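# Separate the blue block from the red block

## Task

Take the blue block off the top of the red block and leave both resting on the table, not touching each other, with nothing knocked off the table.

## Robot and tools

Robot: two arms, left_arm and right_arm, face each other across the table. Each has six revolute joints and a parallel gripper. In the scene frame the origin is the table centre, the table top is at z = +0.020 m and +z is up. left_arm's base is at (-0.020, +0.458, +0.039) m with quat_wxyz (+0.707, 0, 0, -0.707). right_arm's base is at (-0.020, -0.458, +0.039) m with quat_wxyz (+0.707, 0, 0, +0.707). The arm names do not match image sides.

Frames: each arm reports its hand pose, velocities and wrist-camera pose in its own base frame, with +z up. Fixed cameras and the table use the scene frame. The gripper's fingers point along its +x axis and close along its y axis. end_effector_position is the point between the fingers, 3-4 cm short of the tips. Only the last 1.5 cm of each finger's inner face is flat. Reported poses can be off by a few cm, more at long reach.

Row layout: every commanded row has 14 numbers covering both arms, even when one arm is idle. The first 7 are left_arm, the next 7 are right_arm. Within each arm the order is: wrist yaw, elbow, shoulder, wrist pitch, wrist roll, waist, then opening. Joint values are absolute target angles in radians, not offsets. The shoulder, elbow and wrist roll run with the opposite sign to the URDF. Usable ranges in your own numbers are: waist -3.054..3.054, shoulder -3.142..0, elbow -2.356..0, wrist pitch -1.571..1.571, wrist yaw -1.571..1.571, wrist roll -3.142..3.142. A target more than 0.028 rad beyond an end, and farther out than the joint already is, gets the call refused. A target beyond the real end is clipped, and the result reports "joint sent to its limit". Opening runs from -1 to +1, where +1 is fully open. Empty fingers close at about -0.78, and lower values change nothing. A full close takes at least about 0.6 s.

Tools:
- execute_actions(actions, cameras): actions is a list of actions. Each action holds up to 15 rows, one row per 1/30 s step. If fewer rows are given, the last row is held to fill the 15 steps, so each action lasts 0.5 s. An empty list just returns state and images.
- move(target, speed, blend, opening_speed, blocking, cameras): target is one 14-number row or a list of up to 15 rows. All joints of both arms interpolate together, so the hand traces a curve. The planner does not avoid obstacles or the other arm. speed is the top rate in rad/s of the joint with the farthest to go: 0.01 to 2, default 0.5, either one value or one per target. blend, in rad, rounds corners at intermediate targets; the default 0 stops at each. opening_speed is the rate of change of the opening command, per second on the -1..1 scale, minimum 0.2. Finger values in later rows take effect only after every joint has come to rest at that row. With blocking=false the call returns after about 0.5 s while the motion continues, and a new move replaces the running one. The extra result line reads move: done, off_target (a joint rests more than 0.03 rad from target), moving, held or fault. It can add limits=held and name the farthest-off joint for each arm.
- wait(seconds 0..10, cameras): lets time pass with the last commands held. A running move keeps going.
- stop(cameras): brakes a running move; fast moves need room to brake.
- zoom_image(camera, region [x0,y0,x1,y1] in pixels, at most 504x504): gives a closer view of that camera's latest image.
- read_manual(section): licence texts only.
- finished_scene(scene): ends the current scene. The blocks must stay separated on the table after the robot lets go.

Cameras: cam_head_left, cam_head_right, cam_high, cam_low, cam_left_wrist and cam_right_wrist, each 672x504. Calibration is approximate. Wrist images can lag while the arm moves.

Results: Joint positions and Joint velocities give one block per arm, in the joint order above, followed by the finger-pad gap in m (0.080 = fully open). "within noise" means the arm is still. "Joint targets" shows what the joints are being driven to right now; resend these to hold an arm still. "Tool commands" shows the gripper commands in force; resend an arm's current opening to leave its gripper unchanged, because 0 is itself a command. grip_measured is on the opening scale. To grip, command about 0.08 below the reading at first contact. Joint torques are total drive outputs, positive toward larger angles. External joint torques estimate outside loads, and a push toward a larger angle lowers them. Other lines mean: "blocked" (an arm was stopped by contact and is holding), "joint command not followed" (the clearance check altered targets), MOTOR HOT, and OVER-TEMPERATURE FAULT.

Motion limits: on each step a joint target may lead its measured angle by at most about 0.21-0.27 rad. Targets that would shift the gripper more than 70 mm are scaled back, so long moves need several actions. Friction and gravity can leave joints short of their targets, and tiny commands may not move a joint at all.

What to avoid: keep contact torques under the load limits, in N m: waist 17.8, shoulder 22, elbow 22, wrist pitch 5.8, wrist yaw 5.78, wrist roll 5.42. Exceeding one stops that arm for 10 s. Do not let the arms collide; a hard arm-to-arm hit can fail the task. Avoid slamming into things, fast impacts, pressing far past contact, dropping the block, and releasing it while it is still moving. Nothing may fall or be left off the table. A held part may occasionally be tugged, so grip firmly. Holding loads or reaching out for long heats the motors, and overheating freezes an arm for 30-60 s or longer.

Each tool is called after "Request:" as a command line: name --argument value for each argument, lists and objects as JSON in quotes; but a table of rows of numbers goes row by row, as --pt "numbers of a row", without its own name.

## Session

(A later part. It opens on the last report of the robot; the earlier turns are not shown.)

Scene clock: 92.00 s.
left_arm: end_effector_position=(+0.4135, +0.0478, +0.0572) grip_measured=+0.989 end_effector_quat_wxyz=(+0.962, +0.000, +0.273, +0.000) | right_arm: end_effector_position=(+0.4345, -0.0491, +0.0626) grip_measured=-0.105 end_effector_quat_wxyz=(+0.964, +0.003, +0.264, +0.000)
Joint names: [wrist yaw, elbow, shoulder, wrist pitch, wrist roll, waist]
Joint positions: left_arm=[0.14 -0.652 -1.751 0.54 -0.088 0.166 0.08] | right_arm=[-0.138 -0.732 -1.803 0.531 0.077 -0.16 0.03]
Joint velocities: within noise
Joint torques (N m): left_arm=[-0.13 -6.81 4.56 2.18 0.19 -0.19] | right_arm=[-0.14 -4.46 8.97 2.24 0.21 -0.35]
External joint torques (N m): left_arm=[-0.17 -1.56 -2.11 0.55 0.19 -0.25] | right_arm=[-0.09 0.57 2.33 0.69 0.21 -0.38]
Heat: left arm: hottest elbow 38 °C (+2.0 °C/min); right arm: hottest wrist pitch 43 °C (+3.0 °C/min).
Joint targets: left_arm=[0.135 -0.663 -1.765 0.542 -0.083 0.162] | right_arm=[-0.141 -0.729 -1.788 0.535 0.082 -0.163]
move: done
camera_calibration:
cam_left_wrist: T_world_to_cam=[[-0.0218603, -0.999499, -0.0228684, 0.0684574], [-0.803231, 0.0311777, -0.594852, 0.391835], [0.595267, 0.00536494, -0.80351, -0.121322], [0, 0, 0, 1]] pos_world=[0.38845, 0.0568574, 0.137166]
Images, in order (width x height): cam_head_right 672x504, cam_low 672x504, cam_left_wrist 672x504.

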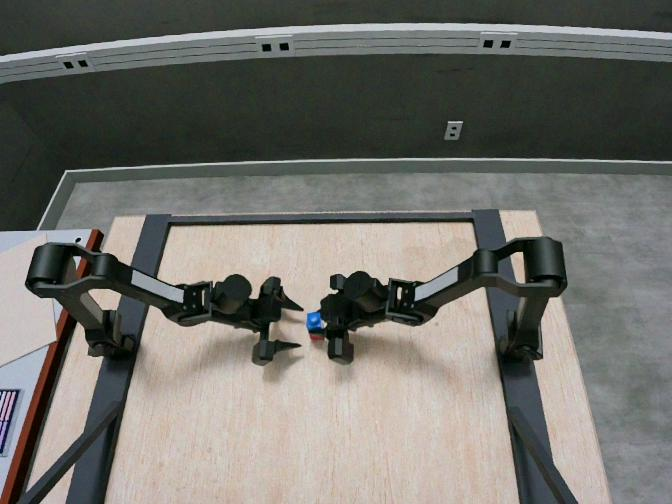

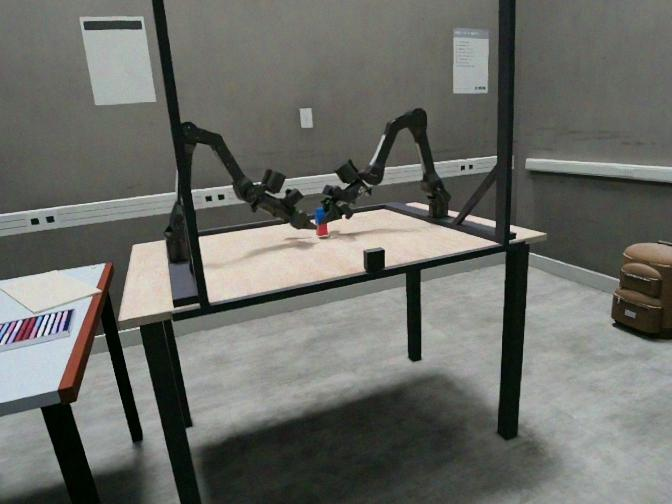

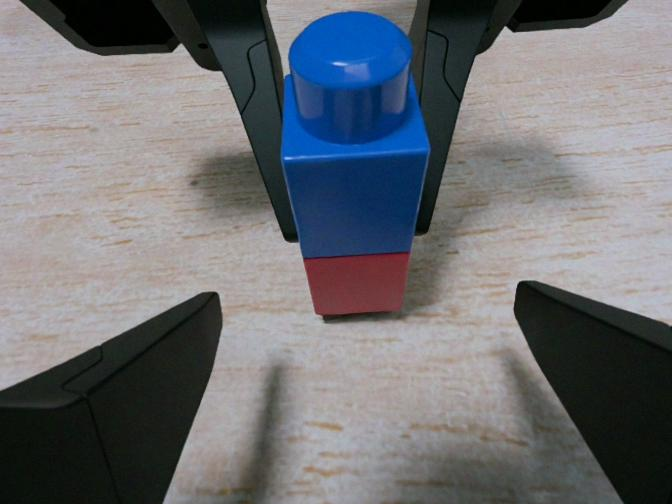

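Request:
move --target '[0.123, -0.790, -1.951, 0.599, -0.076, 0.146, 1.0, -0.141, -0.729, -1.788, 0.535, 0.082, -0.163, -0.2]' --speed 0.25 --cameras '["cam_head_right", "cam_left_wrist", "cam_low"]'

Request:
zoom_image --camera "cam_low" --region '[250, 180, 370, 260]'

Scene clock: 96.40 s.
left_arm: end_effector_position=(+0.4494, +0.0483, +0.0350) grip_measured=+0.989 end_effector_quat_wxyz=(+0.962, +0.001, +0.274, -0.001) | right_arm: end_effector_position=(+0.4345, -0.0491, +0.0626) grip_measured=-0.105 end_effector_quat_wxyz=(+0.964, +0.003, +0.264, +0.000)
Joint names: [wrist yaw, elbow, shoulder, wrist pitch, wrist roll, waist]
Joint positions: left_arm=[0.128 -0.779 -1.935 0.597 -0.081 0.15 0.08] | right_arm=[-0.138 -0.732 -1.803 0.531 0.077 -0.16 0.03]
Joint velocities: within noise
Joint torques (N m): left_arm=[-0.13 -6.46 5.57 2.18 0.19 -0.24] | right_arm=[-0.16 -4.45 9.03 2.23 0.22 -0.39]
External joint torques (N m): left_arm=[-0.17 -1.39 -2.31 0.54 0.2 -0.22] | right_arm=[-0.11 0.48 2.44 0.72 0.22 -0.41]
Heat: left arm: hottest elbow 38 °C (+2.0 °C/min); right arm: hottest wrist pitch 43 °C (+3.0 °C/min).
Joint targets: left_arm=[0.123 -0.790 -1.951 0.599 -0.076 0.146] | right_arm=[-0.141 -0.729 -1.788 0.535 0.082 -0.163]
move: done
camera_calibration:
cam_left_wrist: T_world_to_cam=[[-0.0242694, -0.999436, -0.0232036, 0.0702832], [-0.803741, 0.0333092, -0.594047, 0.407547], [0.594485, 0.00423253, -0.804096, -0.160146], [0, 0, 0, 1]] pos_world=[0.424472, 0.0573463, 0.11496]
Images, in order (width x height): cam_head_right 672x504, cam_low 672x504, cam_left_wrist 672x504.

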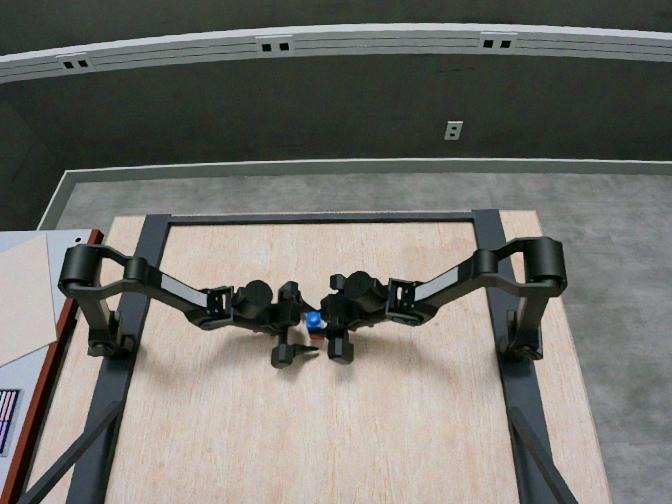

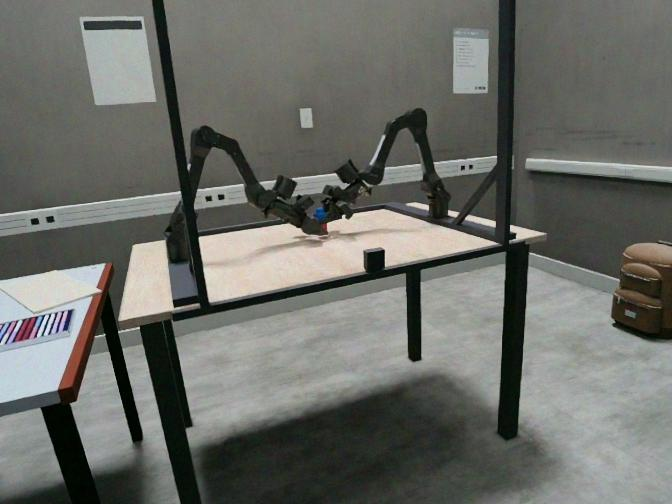

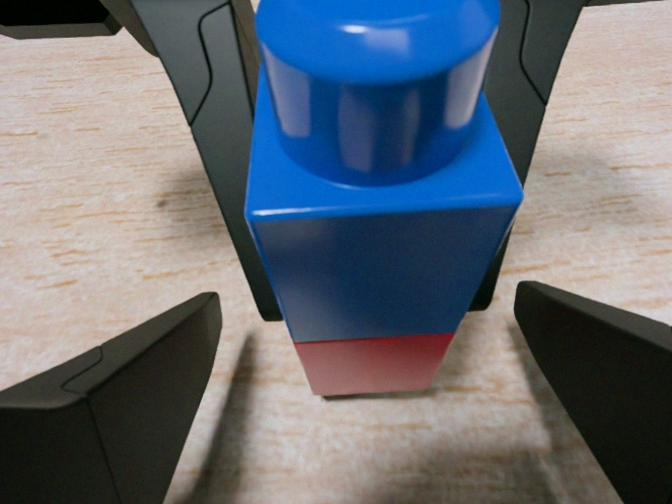

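Scaled by 4.200.

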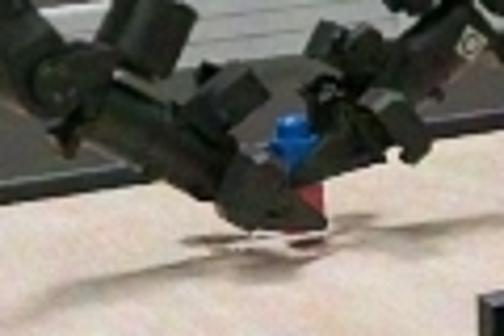

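Request:
move --target '[0.123, -0.790, -1.951, 0.599, -0.076, 0.146, -0.2, -0.141, -0.729, -1.788, 0.535, 0.082, -0.163, -0.2]' --opening_speed 0.7 --cameras '["cam_right_wrist", "cam_left_wrist"]'

Scene clock: 100.77 s.
left_arm: end_effector_position=(+0.4494, +0.0486, +0.0350) grip_measured=-0.125 end_effector_quat_wxyz=(+0.962, +0.001, +0.274, +0.000) | right_arm: end_effector_position=(+0.4344, -0.0488, +0.0625) grip_measured=-0.105 end_effector_quat_wxyz=(+0.964, +0.003, +0.264, +0.000)
Joint names: [wrist yaw, elbow, shoulder, wrist pitch, wrist roll, waist]
Joint positions: left_arm=[0.126 -0.779 -1.935 0.597 -0.08 0.15 0.029] | right_arm=[-0.139 -0.732 -1.803 0.531 0.077 -0.16 0.03]
Joint velocities: within noise
Joint torques (N m): left_arm=[-0.04 -6.25 5.38 2.15 0.18 -0.24] | right_arm=[-0.05 -4.61 8.93 2.22 0.23 -0.37]
External joint torques (N m): left_arm=[-0.08 -1.22 -2.41 0.53 0.18 -0.26] | right_arm=[0 0.39 2.31 0.69 0.23 -0.41]
Heat: left arm: hottest elbow 38 °C (+2.0 °C/min); right arm: hottest wrist pitch 43 °C (+3.0 °C/min).
Joint targets: left_arm=[0.123 -0.790 -1.951 0.599 -0.076 0.146] | right_arm=[-0.141 -0.729 -1.788 0.535 0.082 -0.163]
move: done
camera_calibration:
cam_left_wrist: T_world_to_cam=[[-0.0219244, -0.999476, -0.0238168, 0.0696041], [-0.8037, 0.0317889, -0.594185, 0.407647], [0.59463, 0.00611437, -0.803976, -0.160288], [0, 0, 0, 1]] pos_world=[0.424464, 0.057589, 0.115008]
cam_right_wrist: T_world_to_cam=[[-0.000283284, -0.999897, 0.0143655, -0.0404422], [-0.796232, -0.00846547, -0.604932, 0.40396], [0.604991, -0.0116097, -0.796148, -0.140922], [0, 0, 0, 1]] pos_world=[0.406891, -0.0386543, 0.132755]
Images, in order (width x height): cam_left_wrist 672x504, cam_right_wrist 672x504.

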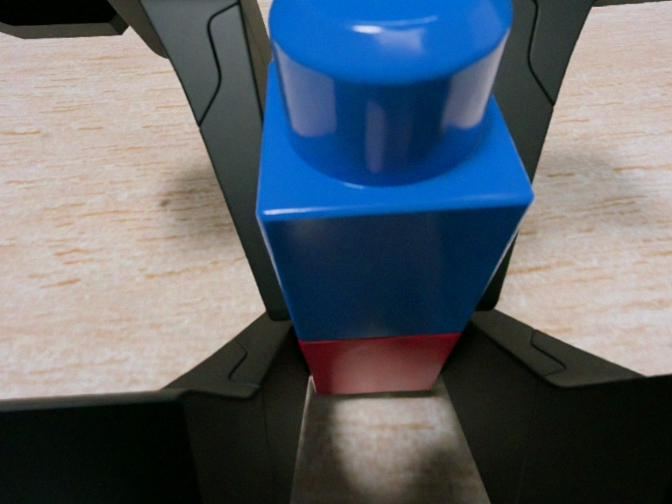

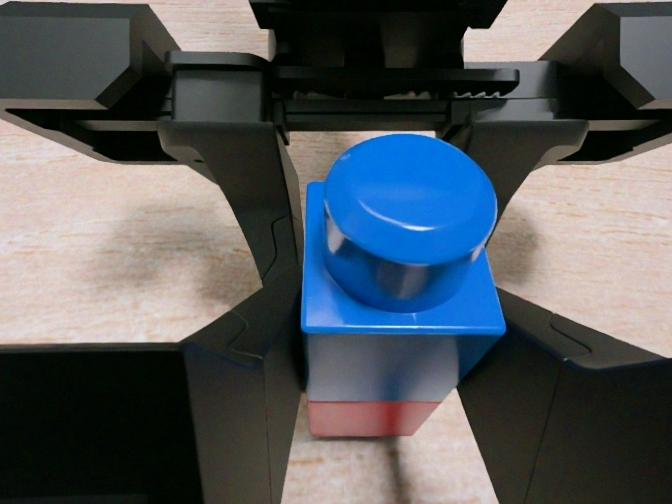

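Request:
move --target '[0.123, -0.790, -1.951, 0.599, -0.076, 0.146, -0.22, -0.140, -0.770, -1.703, 0.408, 0.081, -0.161, -0.22]' --speed 0.1 --cameras '["cam_right_wrist", "cam_left_wrist", "cam_low"]'

Scene clock: 104.27 s.
left_arm: end_effector_position=(+0.4526, +0.0487, +0.0385) grip_measured=-0.125 end_effector_quat_wxyz=(+0.963, +0.002, +0.268, +0.000) | right_arm: end_effector_position=(+0.4310, -0.0483, +0.0855) grip_measured=-0.105 end_effector_quat_wxyz=(+0.963, +0.003, +0.269, +0.001)
Joint names: [wrist yaw, elbow, shoulder, wrist pitch, wrist roll, waist]
Joint positions: left_arm=[0.126 -0.788 -1.935 0.6 -0.08 0.149 0.029] | right_arm=[-0.139 -0.759 -1.717 0.408 0.077 -0.16 0.03]
Joint velocities: within noise
Joint torques (N m): left_arm=[-0.03 -5.39 5.66 1.93 0.13 -0.01] | right_arm=[-0.05 -6.6 8.53 1.8 0.15 -0.1]
External joint torques (N m): left_arm=[-0.08 -0.36 -2.16 0.31 0.14 0.04] | right_arm=[0 -1.25 2.14 0.29 0.15 -0.1]
Heat: left arm: hottest elbow 38 °C (+1.0 °C/min); right arm: hottest wrist pitch 43 °C (+3.0 °C/min).
Joint targets: left_arm=[0.123 -0.790 -1.951 0.599 -0.076 0.146] | right_arm=[-0.140 -0.770 -1.703 0.408 0.081 -0.161]
move: done
camera_calibration:
cam_left_wrist: T_world_to_cam=[[-0.0224064, -0.999417, -0.0257676, 0.070169], [-0.7969, 0.0334178, -0.603186, 0.409405], [0.603696, 0.00701898, -0.797184, -0.163811], [0, 0, 0, 1]] pos_world=[0.426718, 0.0575965, 0.118168]
cam_right_wrist: T_world_to_cam=[[-0.000160009, -0.999917, 0.012911, -0.040162], [-0.801668, -0.00758957, -0.597722, 0.416972], [0.59777, -0.010446, -0.8016, -0.116938], [0, 0, 0, 1]] pos_world=[0.404169, -0.0382156, 0.156014]
Images, in order (width x height): cam_low 672x504, cam_left_wrist 672x504, cam_right_wrist 672x504.

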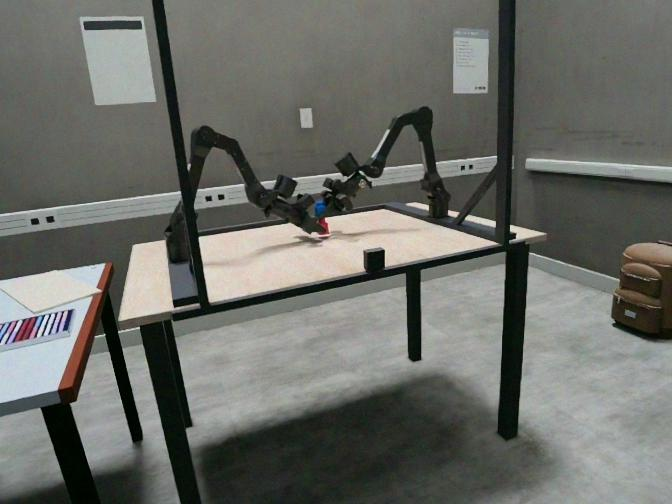

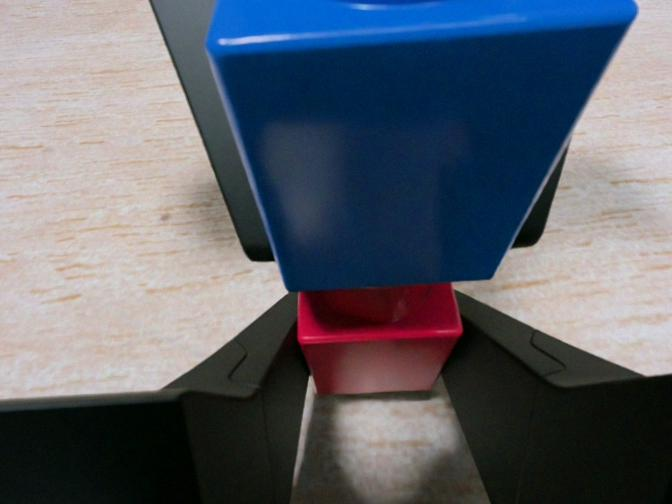

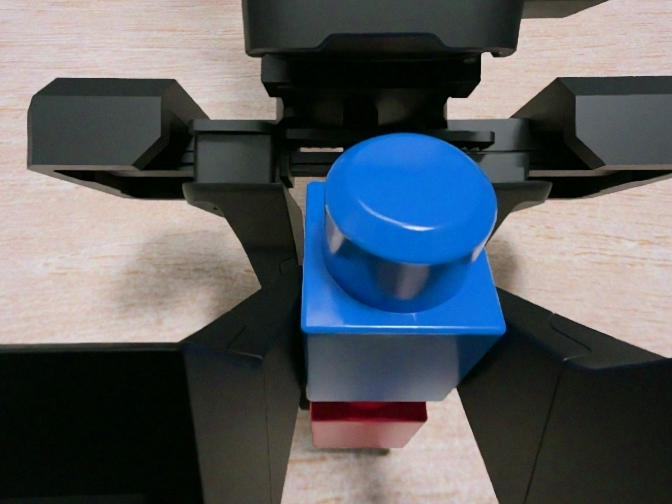

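Request:
move --pt "0.123 -0.790 -1.951 0.599 -0.076 0.146 -0.22 -0.140 -0.770 -1.66 0.36 0.081 -0.161 -0.22" --pt "0.123 -0.790 -1.951 0.599 -0.076 0.146 -0.22 -0.205 -0.413 -1.325 0.380 0.120 -0.237 -0.22" --pt "0.123 -0.774 -1.963 0.615 -0.076 0.146 -0.22 -0.205 -0.348 -1.485 0.608 0.120 -0.237 -0.22" --speed '[0.15, 0.3, 0.2]' --blend 0.02

Request:
zoom_image --camera "cam_low" --region '[260, 180, 400, 270]'

Scene clock: 112.77 s.
left_arm: end_effector_position=(+0.4522, +0.0487, +0.0345) grip_measured=-0.125 end_effector_quat_wxyz=(+0.963, +0.001, +0.269, +0.000) | right_arm: end_effector_position=(+0.3390, -0.0496, +0.0625) grip_measured=-0.105 end_effector_quat_wxyz=(+0.967, +0.001, +0.254, -0.001)
Joint names: [wrist yaw, elbow, shoulder, wrist pitch, wrist roll, waist]
Joint positions: left_arm=[0.126 -0.785 -1.948 0.612 -0.08 0.149 0.029] | right_arm=[-0.202 -0.351 -1.481 0.603 0.115 -0.233 0.03]
Joint velocities: within noise
Joint torques (N m): left_arm=[-0.05 -3.94 5.56 2.25 0.14 -0.07] | right_arm=[-0.16 -4.32 4.01 2.22 0.23 -0.35]
External joint torques (N m): left_arm=[-0.1 1.12 -2.36 0.59 0.14 -0.07] | right_arm=[-0.1 0.46 -0.14 0.68 0.23 -0.35]
Heat: left arm: hottest wrist pitch 39 °C (+3.0 °C/min); right arm: hottest wrist pitch 44 °C (+4.0 °C/min).
Joint targets: left_arm=[0.123 -0.774 -1.963 0.615 -0.076 0.146] | right_arm=[-0.205 -0.348 -1.485 0.608 0.120 -0.237]
move: done
camera_calibration:
cam_left_wrist: T_world_to_cam=[[-0.0224738, -0.999427, -0.0253127, 0.0700217], [-0.79849, 0.0331794, -0.601093, 0.407372], [0.601588, 0.00670308, -0.798778, -0.165775], [0, 0, 0, 1]] pos_world=[0.426584, 0.0575764, 0.114223]
cam_right_wrist: T_world_to_cam=[[-0.00145057, -0.999825, 0.018664, -0.0410787], [-0.783702, -0.0104562, -0.621049, 0.324617], [0.621135, -0.0155279, -0.78355, -0.0897209], [0, 0, 0, 1]] pos_world=[0.310072, -0.0390704, 0.132069]

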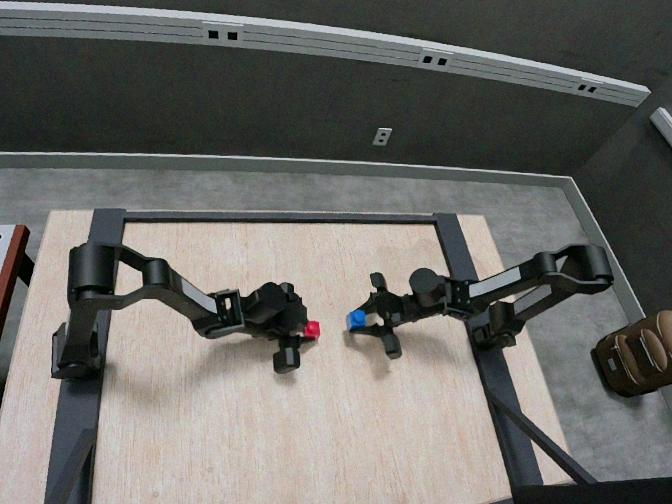

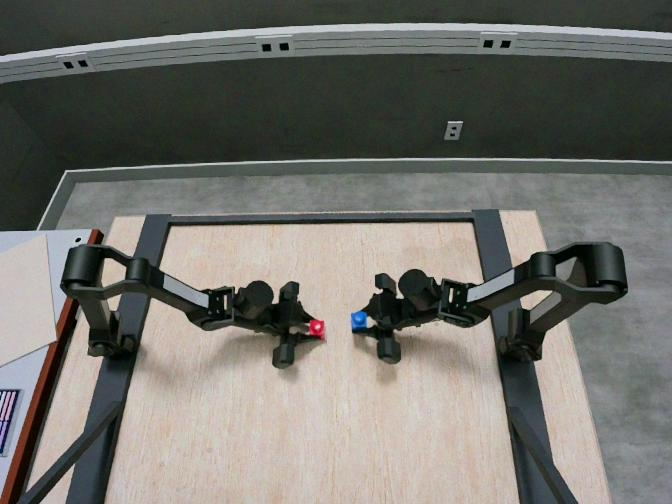

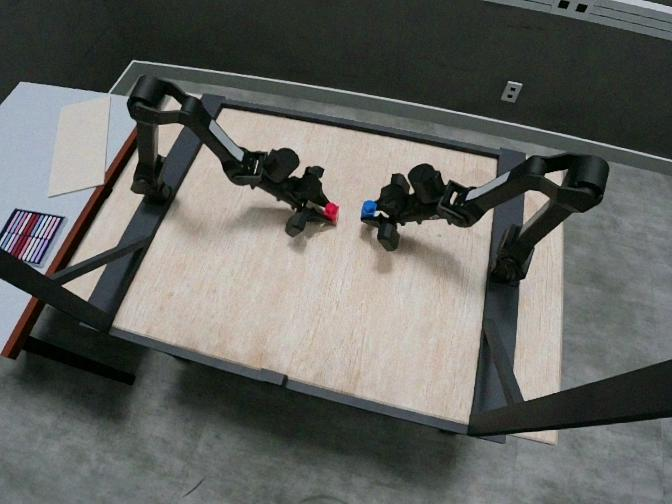

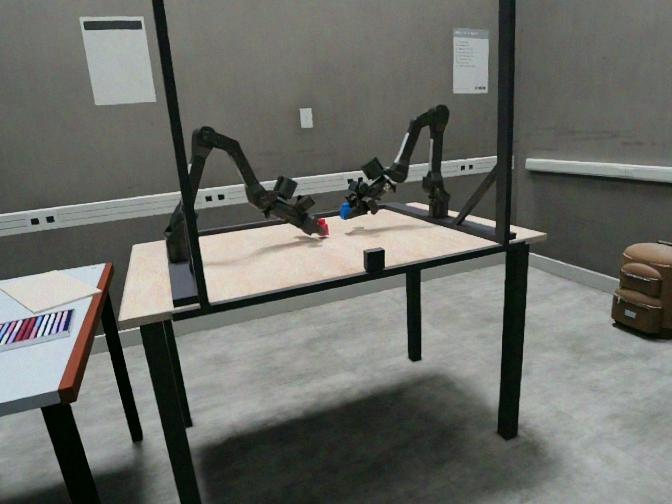

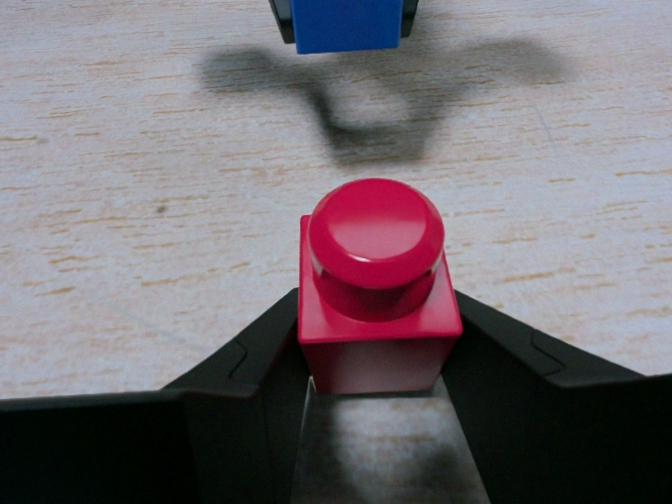

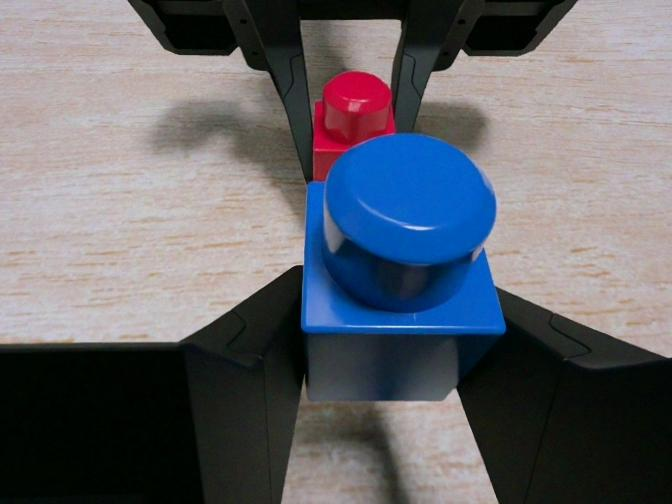

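Scaled by 3.600.

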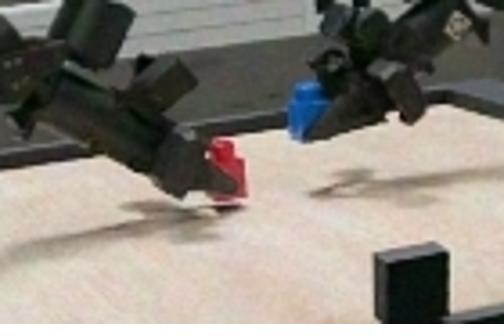

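Request:
move --target '[0.123, -0.803, -1.975, 0.596, -0.076, 0.146, -0.22, -0.205, -0.294, -1.724, 0.884, 0.120, -0.237, -0.22]' --speed 0.25 --cameras '["cam_right_wrist", "cam_left_wrist", "cam_low"]'

Request:
zoom_image --camera "cam_low" --region '[280, 190, 380, 255]'

Scene clock: 119.87 s.
left_arm: end_effector_position=(+0.4517, +0.0486, +0.0289) grip_measured=-0.125 end_effector_quat_wxyz=(+0.960, +0.000, +0.279, +0.000) | right_arm: end_effector_position=(+0.3366, -0.0490, +0.0198) grip_measured=-0.105 end_effector_quat_wxyz=(+0.965, +0.003, +0.262, +0.000)
Joint names: [wrist yaw, elbow, shoulder, wrist pitch, wrist roll, waist]
Joint positions: left_arm=[0.126 -0.792 -1.959 0.597 -0.08 0.149 0.029] | right_arm=[-0.202 -0.297 -1.72 0.88 0.115 -0.233 0.03]
Joint velocities: within noise
Joint torques (N m): left_arm=[-0.06 -6.4 5.67 1.9 0.17 -0.25] | right_arm=[-0.16 -3.1 4.34 2.2 0.22 -0.36]
External joint torques (N m): left_arm=[-0.11 -1.42 -2.24 0.28 0.18 -0.26] | right_arm=[-0.09 0.35 -0.21 0.69 0.22 -0.38]
Heat: left arm: hottest wrist pitch 39 °C (+3.0 °C/min); right arm: hottest wrist pitch 45 °C (+4.0 °C/min).
Joint targets: left_arm=[0.123 -0.803 -1.975 0.596 -0.076 0.146] | right_arm=[-0.205 -0.294 -1.724 0.884 0.120 -0.237]
move: done
camera_calibration:
cam_left_wrist: T_world_to_cam=[[-0.0229455, -0.999498, -0.0218628, 0.069907], [-0.810349, 0.0314016, -0.585105, 0.408575], [0.585498, 0.00429097, -0.810663, -0.162203], [0, 0, 0, 1]] pos_world=[0.427662, 0.0577379, 0.109096]
cam_right_wrist: T_world_to_cam=[[-0.00117182, -0.999891, 0.0147159, -0.0397374], [-0.793965, -0.00801646, -0.607911, 0.299597], [0.607962, -0.0123963, -0.793869, -0.116826], [0, 0, 0, 1]] pos_world=[0.308849, -0.0387796, 0.0899685]
Images, in order (width x height): cam_low 672x504, cam_left_wrist 672x504, cam_right_wrist 672x504.

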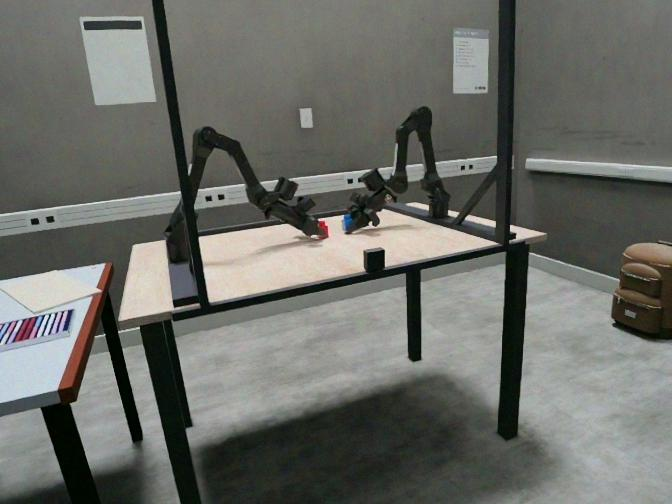

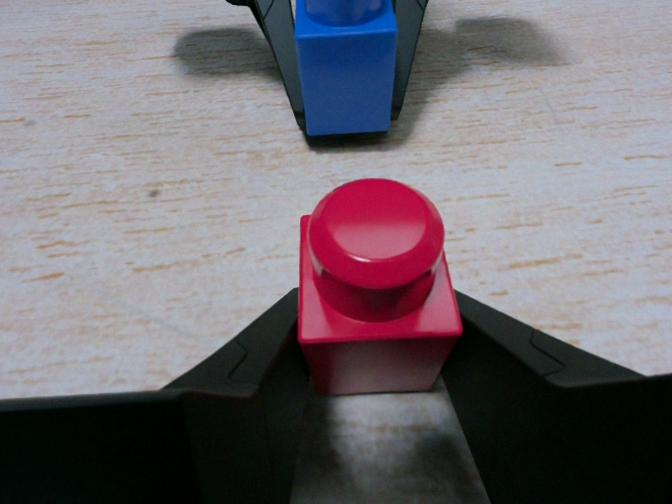

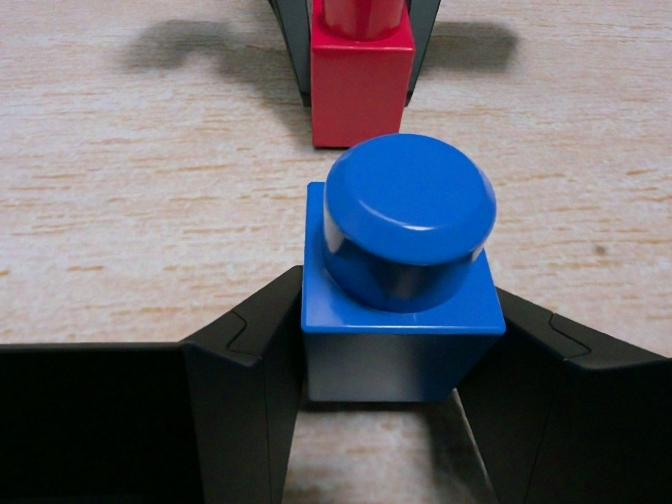

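Scaled by 5.040.

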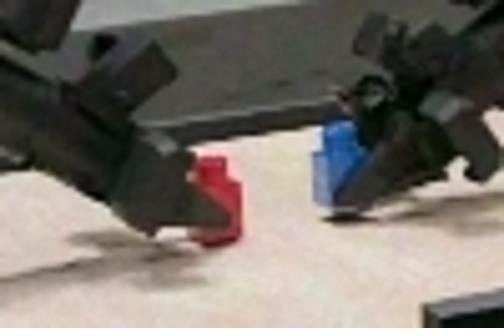

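Request:
move --target '[0.123, -0.803, -1.986, 0.611, -0.076, 0.146, -0.22, -0.205, -0.290, -1.756, 0.920, 0.120, -0.237, -0.22]' --speed 0.05 --cameras '["cam_right_wrist", "cam_left_wrist", "cam_low"]'

Request:
zoom_image --camera "cam_low" --region '[280, 190, 380, 255]'

Scene clock: 122.47 s.
left_arm: end_effector_position=(+0.4522, +0.0487, +0.0261) grip_measured=-0.125 end_effector_quat_wxyz=(+0.960, +0.000, +0.279, +0.000) | right_arm: end_effector_position=(+0.3365, -0.0490, +0.0153) grip_measured=-0.105 end_effector_quat_wxyz=(+0.965, +0.002, +0.262, +0.000)
Joint names: [wrist yaw, elbow, shoulder, wrist pitch, wrist roll, waist]
Joint positions: left_arm=[0.126 -0.792 -1.97 0.608 -0.08 0.149 0.029] | right_arm=[-0.202 -0.293 -1.752 0.915 0.115 -0.233 0.03]
Joint velocities: within noise
Joint torques (N m): left_arm=[-0.06 -6.32 5.76 2.2 0.15 -0.14] | right_arm=[-0.18 -2.83 4.43 2.21 0.19 -0.4]
External joint torques (N m): left_arm=[-0.11 -1.38 -2.23 0.57 0.16 -0.14] | right_arm=[-0.12 0.47 -0.17 0.7 0.19 -0.38]
Heat: left arm: hottest wrist pitch 39 °C (+3.0 °C/min); right arm: hottest wrist pitch 45 °C (+3.0 °C/min).
Joint targets: left_arm=[0.123 -0.803 -1.986 0.611 -0.076 0.146] | right_arm=[-0.205 -0.290 -1.756 0.920 0.120 -0.237]
move: done
camera_calibration:
cam_left_wrist: T_world_to_cam=[[-0.0229455, -0.999498, -0.0218628, 0.0699239], [-0.810349, 0.0314016, -0.585105, 0.40731], [0.585498, 0.00429097, -0.810663, -0.164723], [0, 0, 0, 1]] pos_world=[0.428112, 0.0578054, 0.106313]
cam_right_wrist: T_world_to_cam=[[-0.0011773, -0.99989, 0.0148037, -0.0396575], [-0.793739, -0.00807011, -0.608205, 0.296721], [0.608257, -0.0124663, -0.793642, -0.120504], [0, 0, 0, 1]] pos_world=[0.30877, -0.0387608, 0.0854174]
Images, in order (width x height): cam_low 672x504, cam_left_wrist 672x504, cam_right_wrist 672x504.

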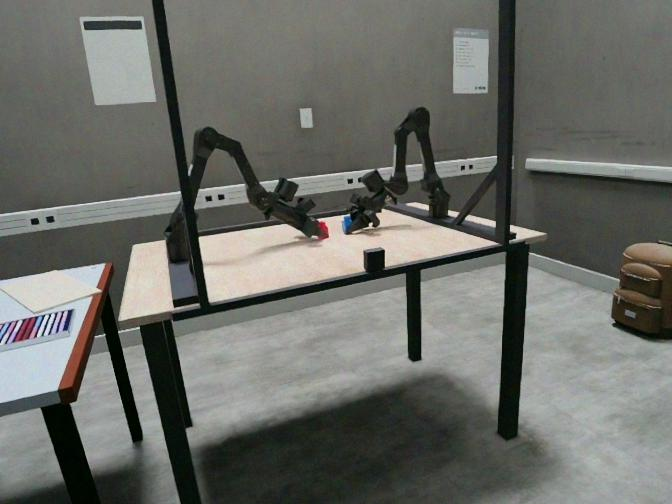

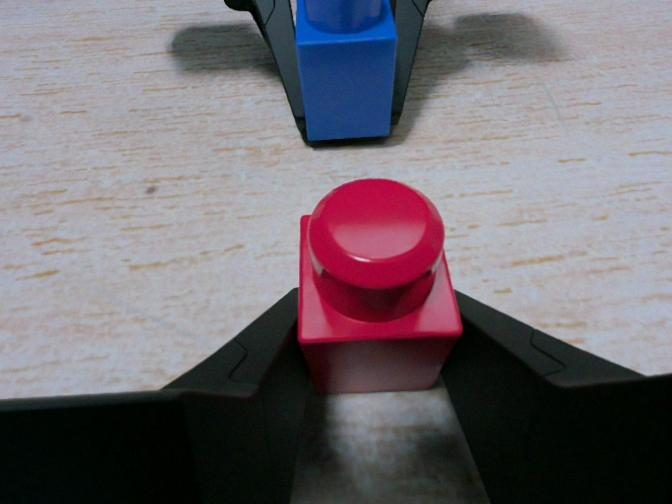

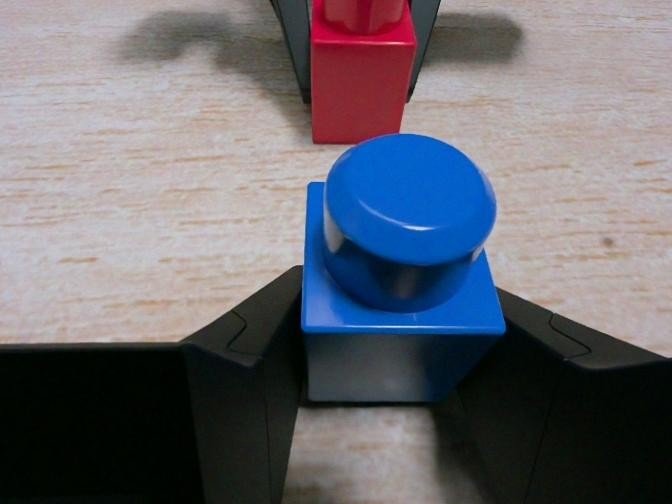

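Scaled by 5.040.

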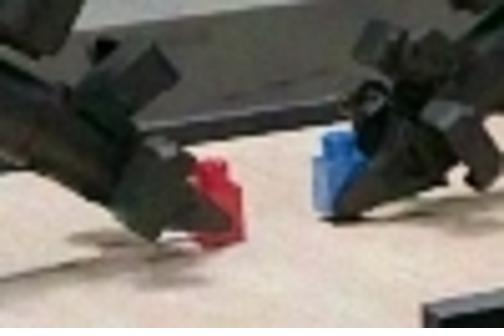

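Request:
move --target '[0.123, -0.801, -2.000, 0.629, -0.076, 0.146, -0.22, -0.205, -0.287, -1.783, 0.951, 0.120, -0.237, -0.22]' --speed 0.05 --cameras '["cam_right_wrist", "cam_left_wrist", "cam_low"]'

Request:
zoom_image --camera "cam_low" --region '[280, 190, 380, 255]'

Scene clock: 124.33 s.
left_arm: end_effector_position=(+0.4540, +0.0489, +0.0255) grip_measured=-0.125 end_effector_quat_wxyz=(+0.962, +0.001, +0.274, +0.000) | right_arm: end_effector_position=(+0.3365, -0.0490, +0.0115) grip_measured=-0.105 end_effector_quat_wxyz=(+0.965, +0.002, +0.262, +0.000)
Joint names: [wrist yaw, elbow, shoulder, wrist pitch, wrist roll, waist]
Joint positions: left_arm=[0.126 -0.792 -1.981 0.629 -0.08 0.149 0.029] | right_arm=[-0.202 -0.29 -1.779 0.946 0.115 -0.233 0.03]
Joint velocities: within noise
Joint torques (N m): left_arm=[-0.05 -6.06 5.38 2.02 0.14 0.04] | right_arm=[-0.17 -2.68 4.5 2.22 0.19 -0.37]
External joint torques (N m): left_arm=[-0.1 -1.2 -2.57 0.4 0.14 0.08] | right_arm=[-0.09 0.47 -0.12 0.71 0.19 -0.41]
Heat: left arm: hottest wrist pitch 39 °C (+3.0 °C/min); right arm: hottest wrist pitch 45 °C (+3.0 °C/min).
Joint targets: left_arm=[0.123 -0.801 -2.000 0.629 -0.076 0.146] | right_arm=[-0.205 -0.287 -1.783 0.951 0.120 -0.237]
move: done
camera_calibration:
cam_left_wrist: T_world_to_cam=[[-0.0227049, -0.999462, -0.0236866, 0.0701548], [-0.804124, 0.0323349, -0.593582, 0.405731], [0.594028, 0.00556973, -0.804425, -0.170369], [0, 0, 0, 1]] pos_world=[0.429054, 0.0579467, 0.105447]
cam_right_wrist: T_world_to_cam=[[-0.00118835, -0.999887, 0.0149793, -0.0395834], [-0.793288, -0.00817748, -0.608792, 0.29423], [0.608846, -0.0126063, -0.793188, -0.123652], [0, 0, 0, 1]] pos_world=[0.308647, -0.0387317, 0.0816384]
Images, in order (width x height): cam_low 672x504, cam_left_wrist 672x504, cam_right_wrist 672x504.

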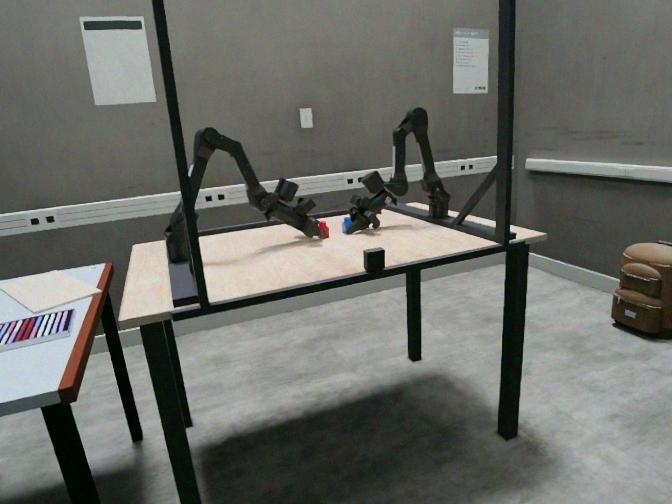

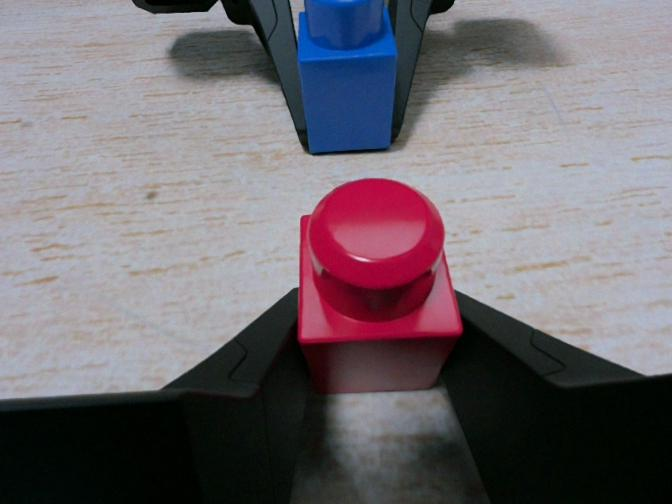

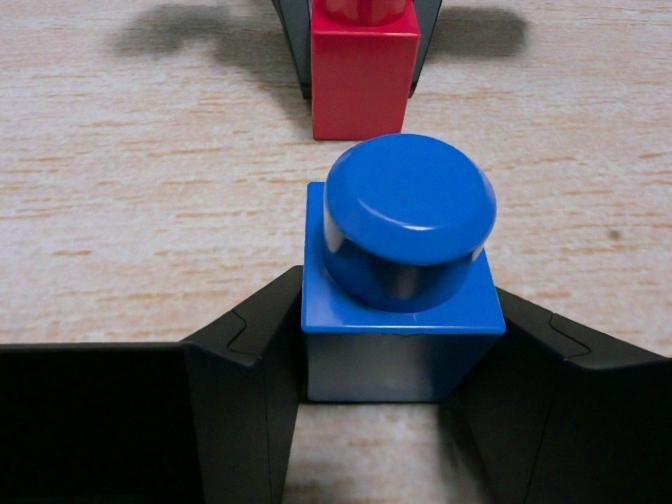

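Scaled by 5.040.

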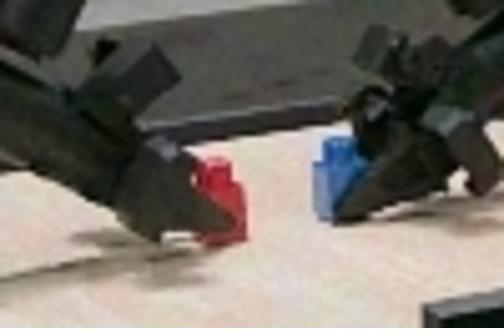

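Request:
move --target '[0.123, -0.801, -1.998, 0.625, -0.076, 0.146, -0.22, -0.205, -0.285, -1.810, 0.981, 0.120, -0.237, -0.22]' --speed 0.05 --cameras '["cam_right_wrist", "cam_left_wrist", "cam_low"]'

Request:
zoom_image --camera "cam_low" --region '[280, 190, 380, 255]'

Request:
zoom_image --camera "cam_left_wrist" --region '[230, 0, 470, 180]'

Request:
zoom_image --camera "cam_right_wrist" --region '[250, 0, 490, 180]'

Scene clock: 127.57 s.
left_arm: end_effector_position=(+0.4539, +0.0489, +0.0253) grip_measured=-0.125 end_effector_quat_wxyz=(+0.962, +0.001, +0.274, +0.000) | right_arm: end_effector_position=(+0.3373, -0.0492, +0.0092) grip_measured=-0.105 end_effector_quat_wxyz=(+0.966, +0.002, +0.259, +0.000)
Joint names: [wrist yaw, elbow, shoulder, wrist pitch, wrist roll, waist]
Joint positions: left_arm=[0.126 -0.792 -1.981 0.629 -0.08 0.149 0.029] | right_arm=[-0.202 -0.289 -1.803 0.978 0.115 -0.233 0.03]
Joint velocities: within noise
Joint torques (N m): left_arm=[-0.05 -5.95 5.55 1.71 0.16 -0.26] | right_arm=[-0.14 -2.47 4.32 2.05 0.21 -0.28]
External joint torques (N m): left_arm=[-0.09 -1.17 -2.36 0.11 0.16 -0.26] | right_arm=[-0.07 0.64 -0.44 0.5 0.21 -0.29]
Heat: left arm: hottest wrist pitch 39 °C (+3.0 °C/min); right arm: hottest wrist pitch 46 °C (+4.0 °C/min).
Joint targets: left_arm=[0.123 -0.801 -1.998 0.625 -0.076 0.146] | right_arm=[-0.205 -0.285 -1.810 0.981 0.120 -0.237]
move: done
camera_calibration:
cam_left_wrist: T_world_to_cam=[[-0.0227138, -0.999463, -0.0236215, 0.0701482], [-0.804348, 0.0323013, -0.59328, 0.405704], [0.593724, 0.00552423, -0.804649, -0.170339], [0, 0, 0, 1]] pos_world=[0.429055, 0.0579468, 0.10529]
cam_right_wrist: T_world_to_cam=[[-0.00109059, -0.99986, 0.0167137, -0.0397876], [-0.789657, -0.00939359, -0.613477, 0.29223], [0.613548, -0.0138671, -0.789536, -0.127649], [0, 0, 0, 1]] pos_world=[0.309037, -0.038807, 0.0791585]
Images, in order (width x height): cam_low 672x504, cam_left_wrist 672x504, cam_right_wrist 672x504.

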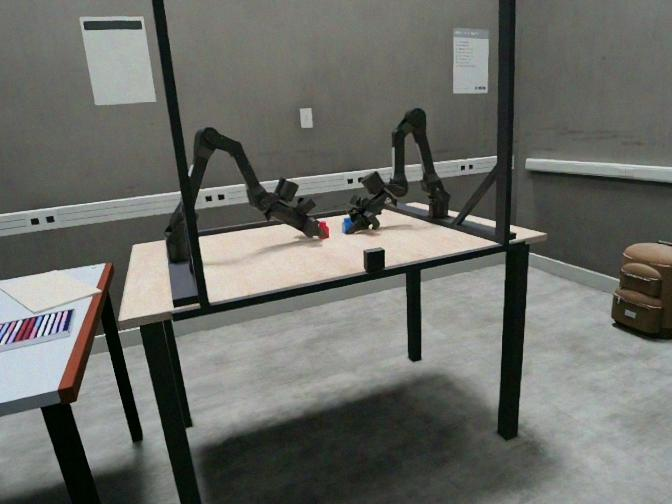

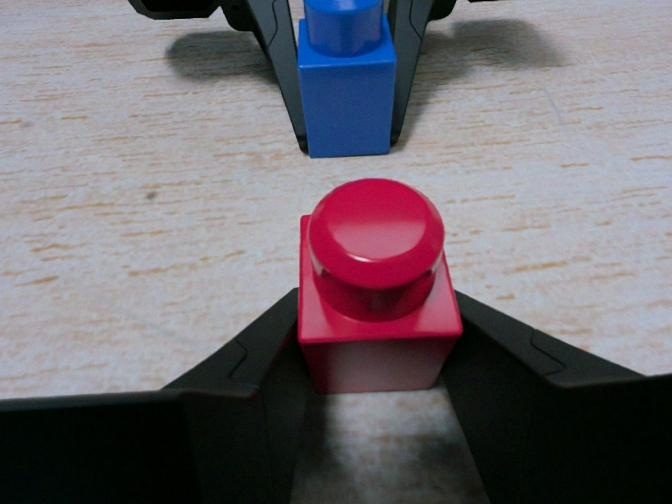

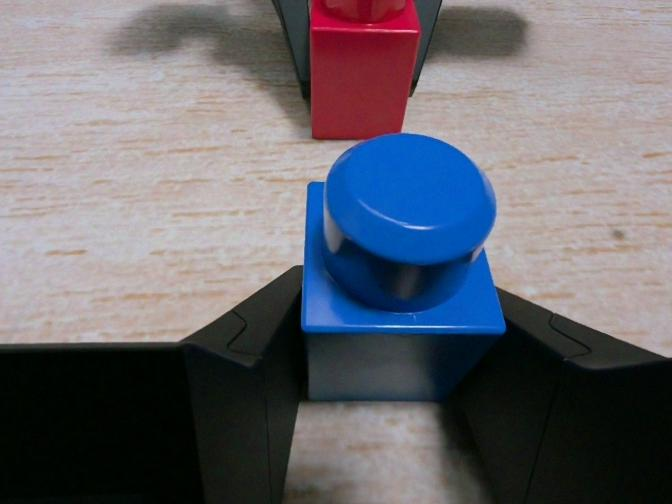

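Scaled by 5.040.

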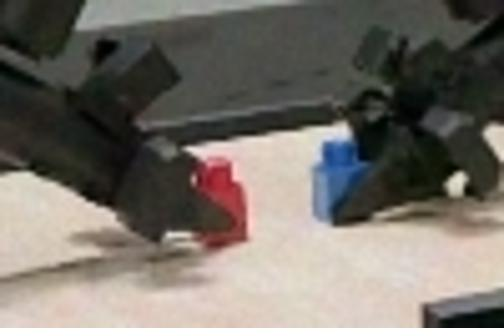

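Scaled by 2.100.

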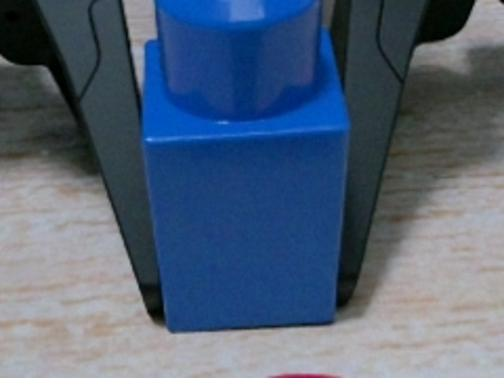

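Scaled by 2.100.

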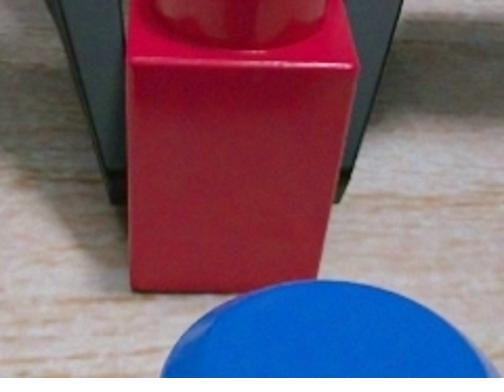

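Request:
move --pt "0.123 -0.801 -2.000 0.627 -0.076 0.146 -0.22 -0.205 -0.285 -1.816 0.990 0.120 -0.237 -0.22" --pt "0.123 -0.801 -2.000 0.627 -0.076 0.146 0.35 -0.205 -0.285 -1.816 0.990 0.120 -0.237 0.35" --speed 0.05 --opening_speed 0.4 --cameras '["cam_right_wrist", "cam_left_wrist", "cam_low"]'

Scene clock: 133.00 s.
left_arm: end_effector_position=(+0.4538, +0.0489, +0.0241) grip_measured=+0.346 end_effector_quat_wxyz=(+0.961, +0.001, +0.276, +0.000) | right_arm: end_effector_position=(+0.3376, -0.0490, +0.0087) grip_measured=+0.346 end_effector_quat_wxyz=(+0.966, +0.001, +0.258, +0.000)
Joint names: [wrist yaw, elbow, shoulder, wrist pitch, wrist roll, waist]
Joint positions: left_arm=[0.126 -0.793 -1.984 0.628 -0.08 0.149 0.051] | right_arm=[-0.204 -0.289 -1.811 0.988 0.115 -0.233 0.051]
Joint velocities: within noise
Joint torques (N m): left_arm=[-0.07 -5.97 5.67 1.88 0.16 -0.13] | right_arm=[-0.09 -2.42 4.49 2.03 0.2 -0.28]
External joint torques (N m): left_arm=[-0.1 -1.16 -2.27 0.28 0.16 -0.18] | right_arm=[-0.02 0.67 -0.27 0.49 0.2 -0.26]
Heat: left arm: hottest wrist pitch 39 °C (+3.0 °C/min); right arm: hottest wrist pitch 45 °C (+3.0 °C/min).
Joint targets: left_arm=[0.123 -0.801 -2.000 0.627 -0.076 0.146] | right_arm=[-0.205 -0.285 -1.816 0.990 0.120 -0.237]
move: done
camera_calibration:
cam_left_wrist: T_world_to_cam=[[-0.0227843, -0.999473, -0.0231006, 0.0701103], [-0.806135, 0.0320335, -0.590864, 0.405631], [0.591293, 0.00515978, -0.80644, -0.17002], [0, 0, 0, 1]] pos_world=[0.429122, 0.0579568, 0.104182]
cam_right_wrist: T_world_to_cam=[[0.000181949, -0.999864, 0.0164851, -0.0400618], [-0.788165, -0.0102894, -0.615378, 0.291664], [0.615464, -0.012881, -0.78806, -0.128899], [0, 0, 0, 1]] pos_world=[0.309219, -0.0387156, 0.0785643]
Images, in order (width x height): cam_low 672x504, cam_left_wrist 672x504, cam_right_wrist 672x504.

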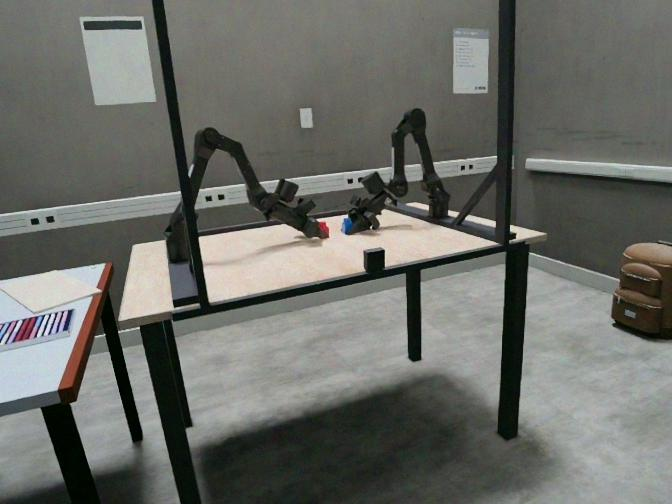

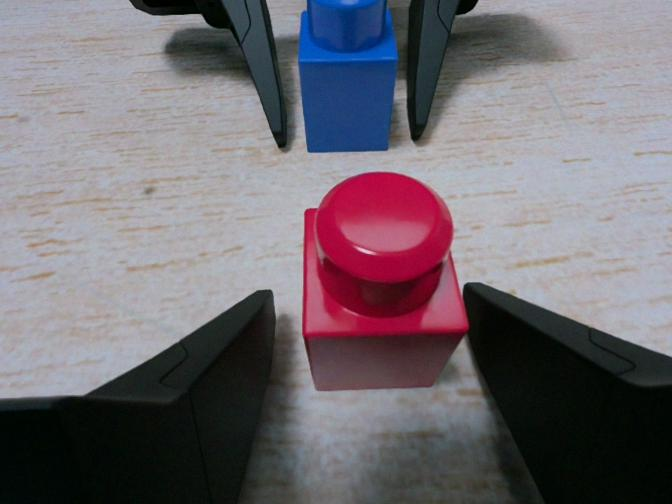

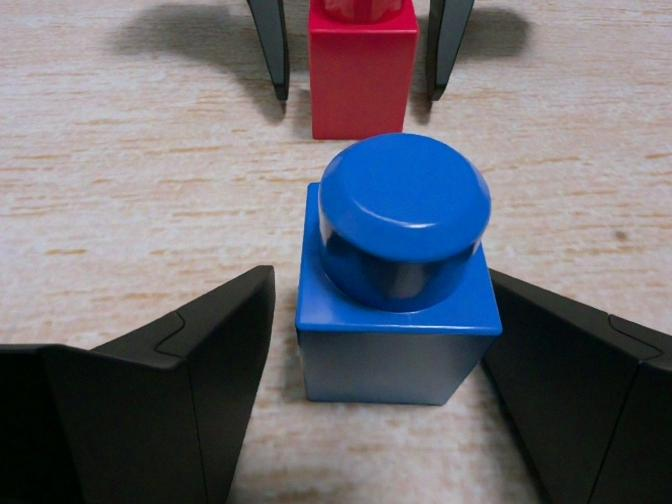

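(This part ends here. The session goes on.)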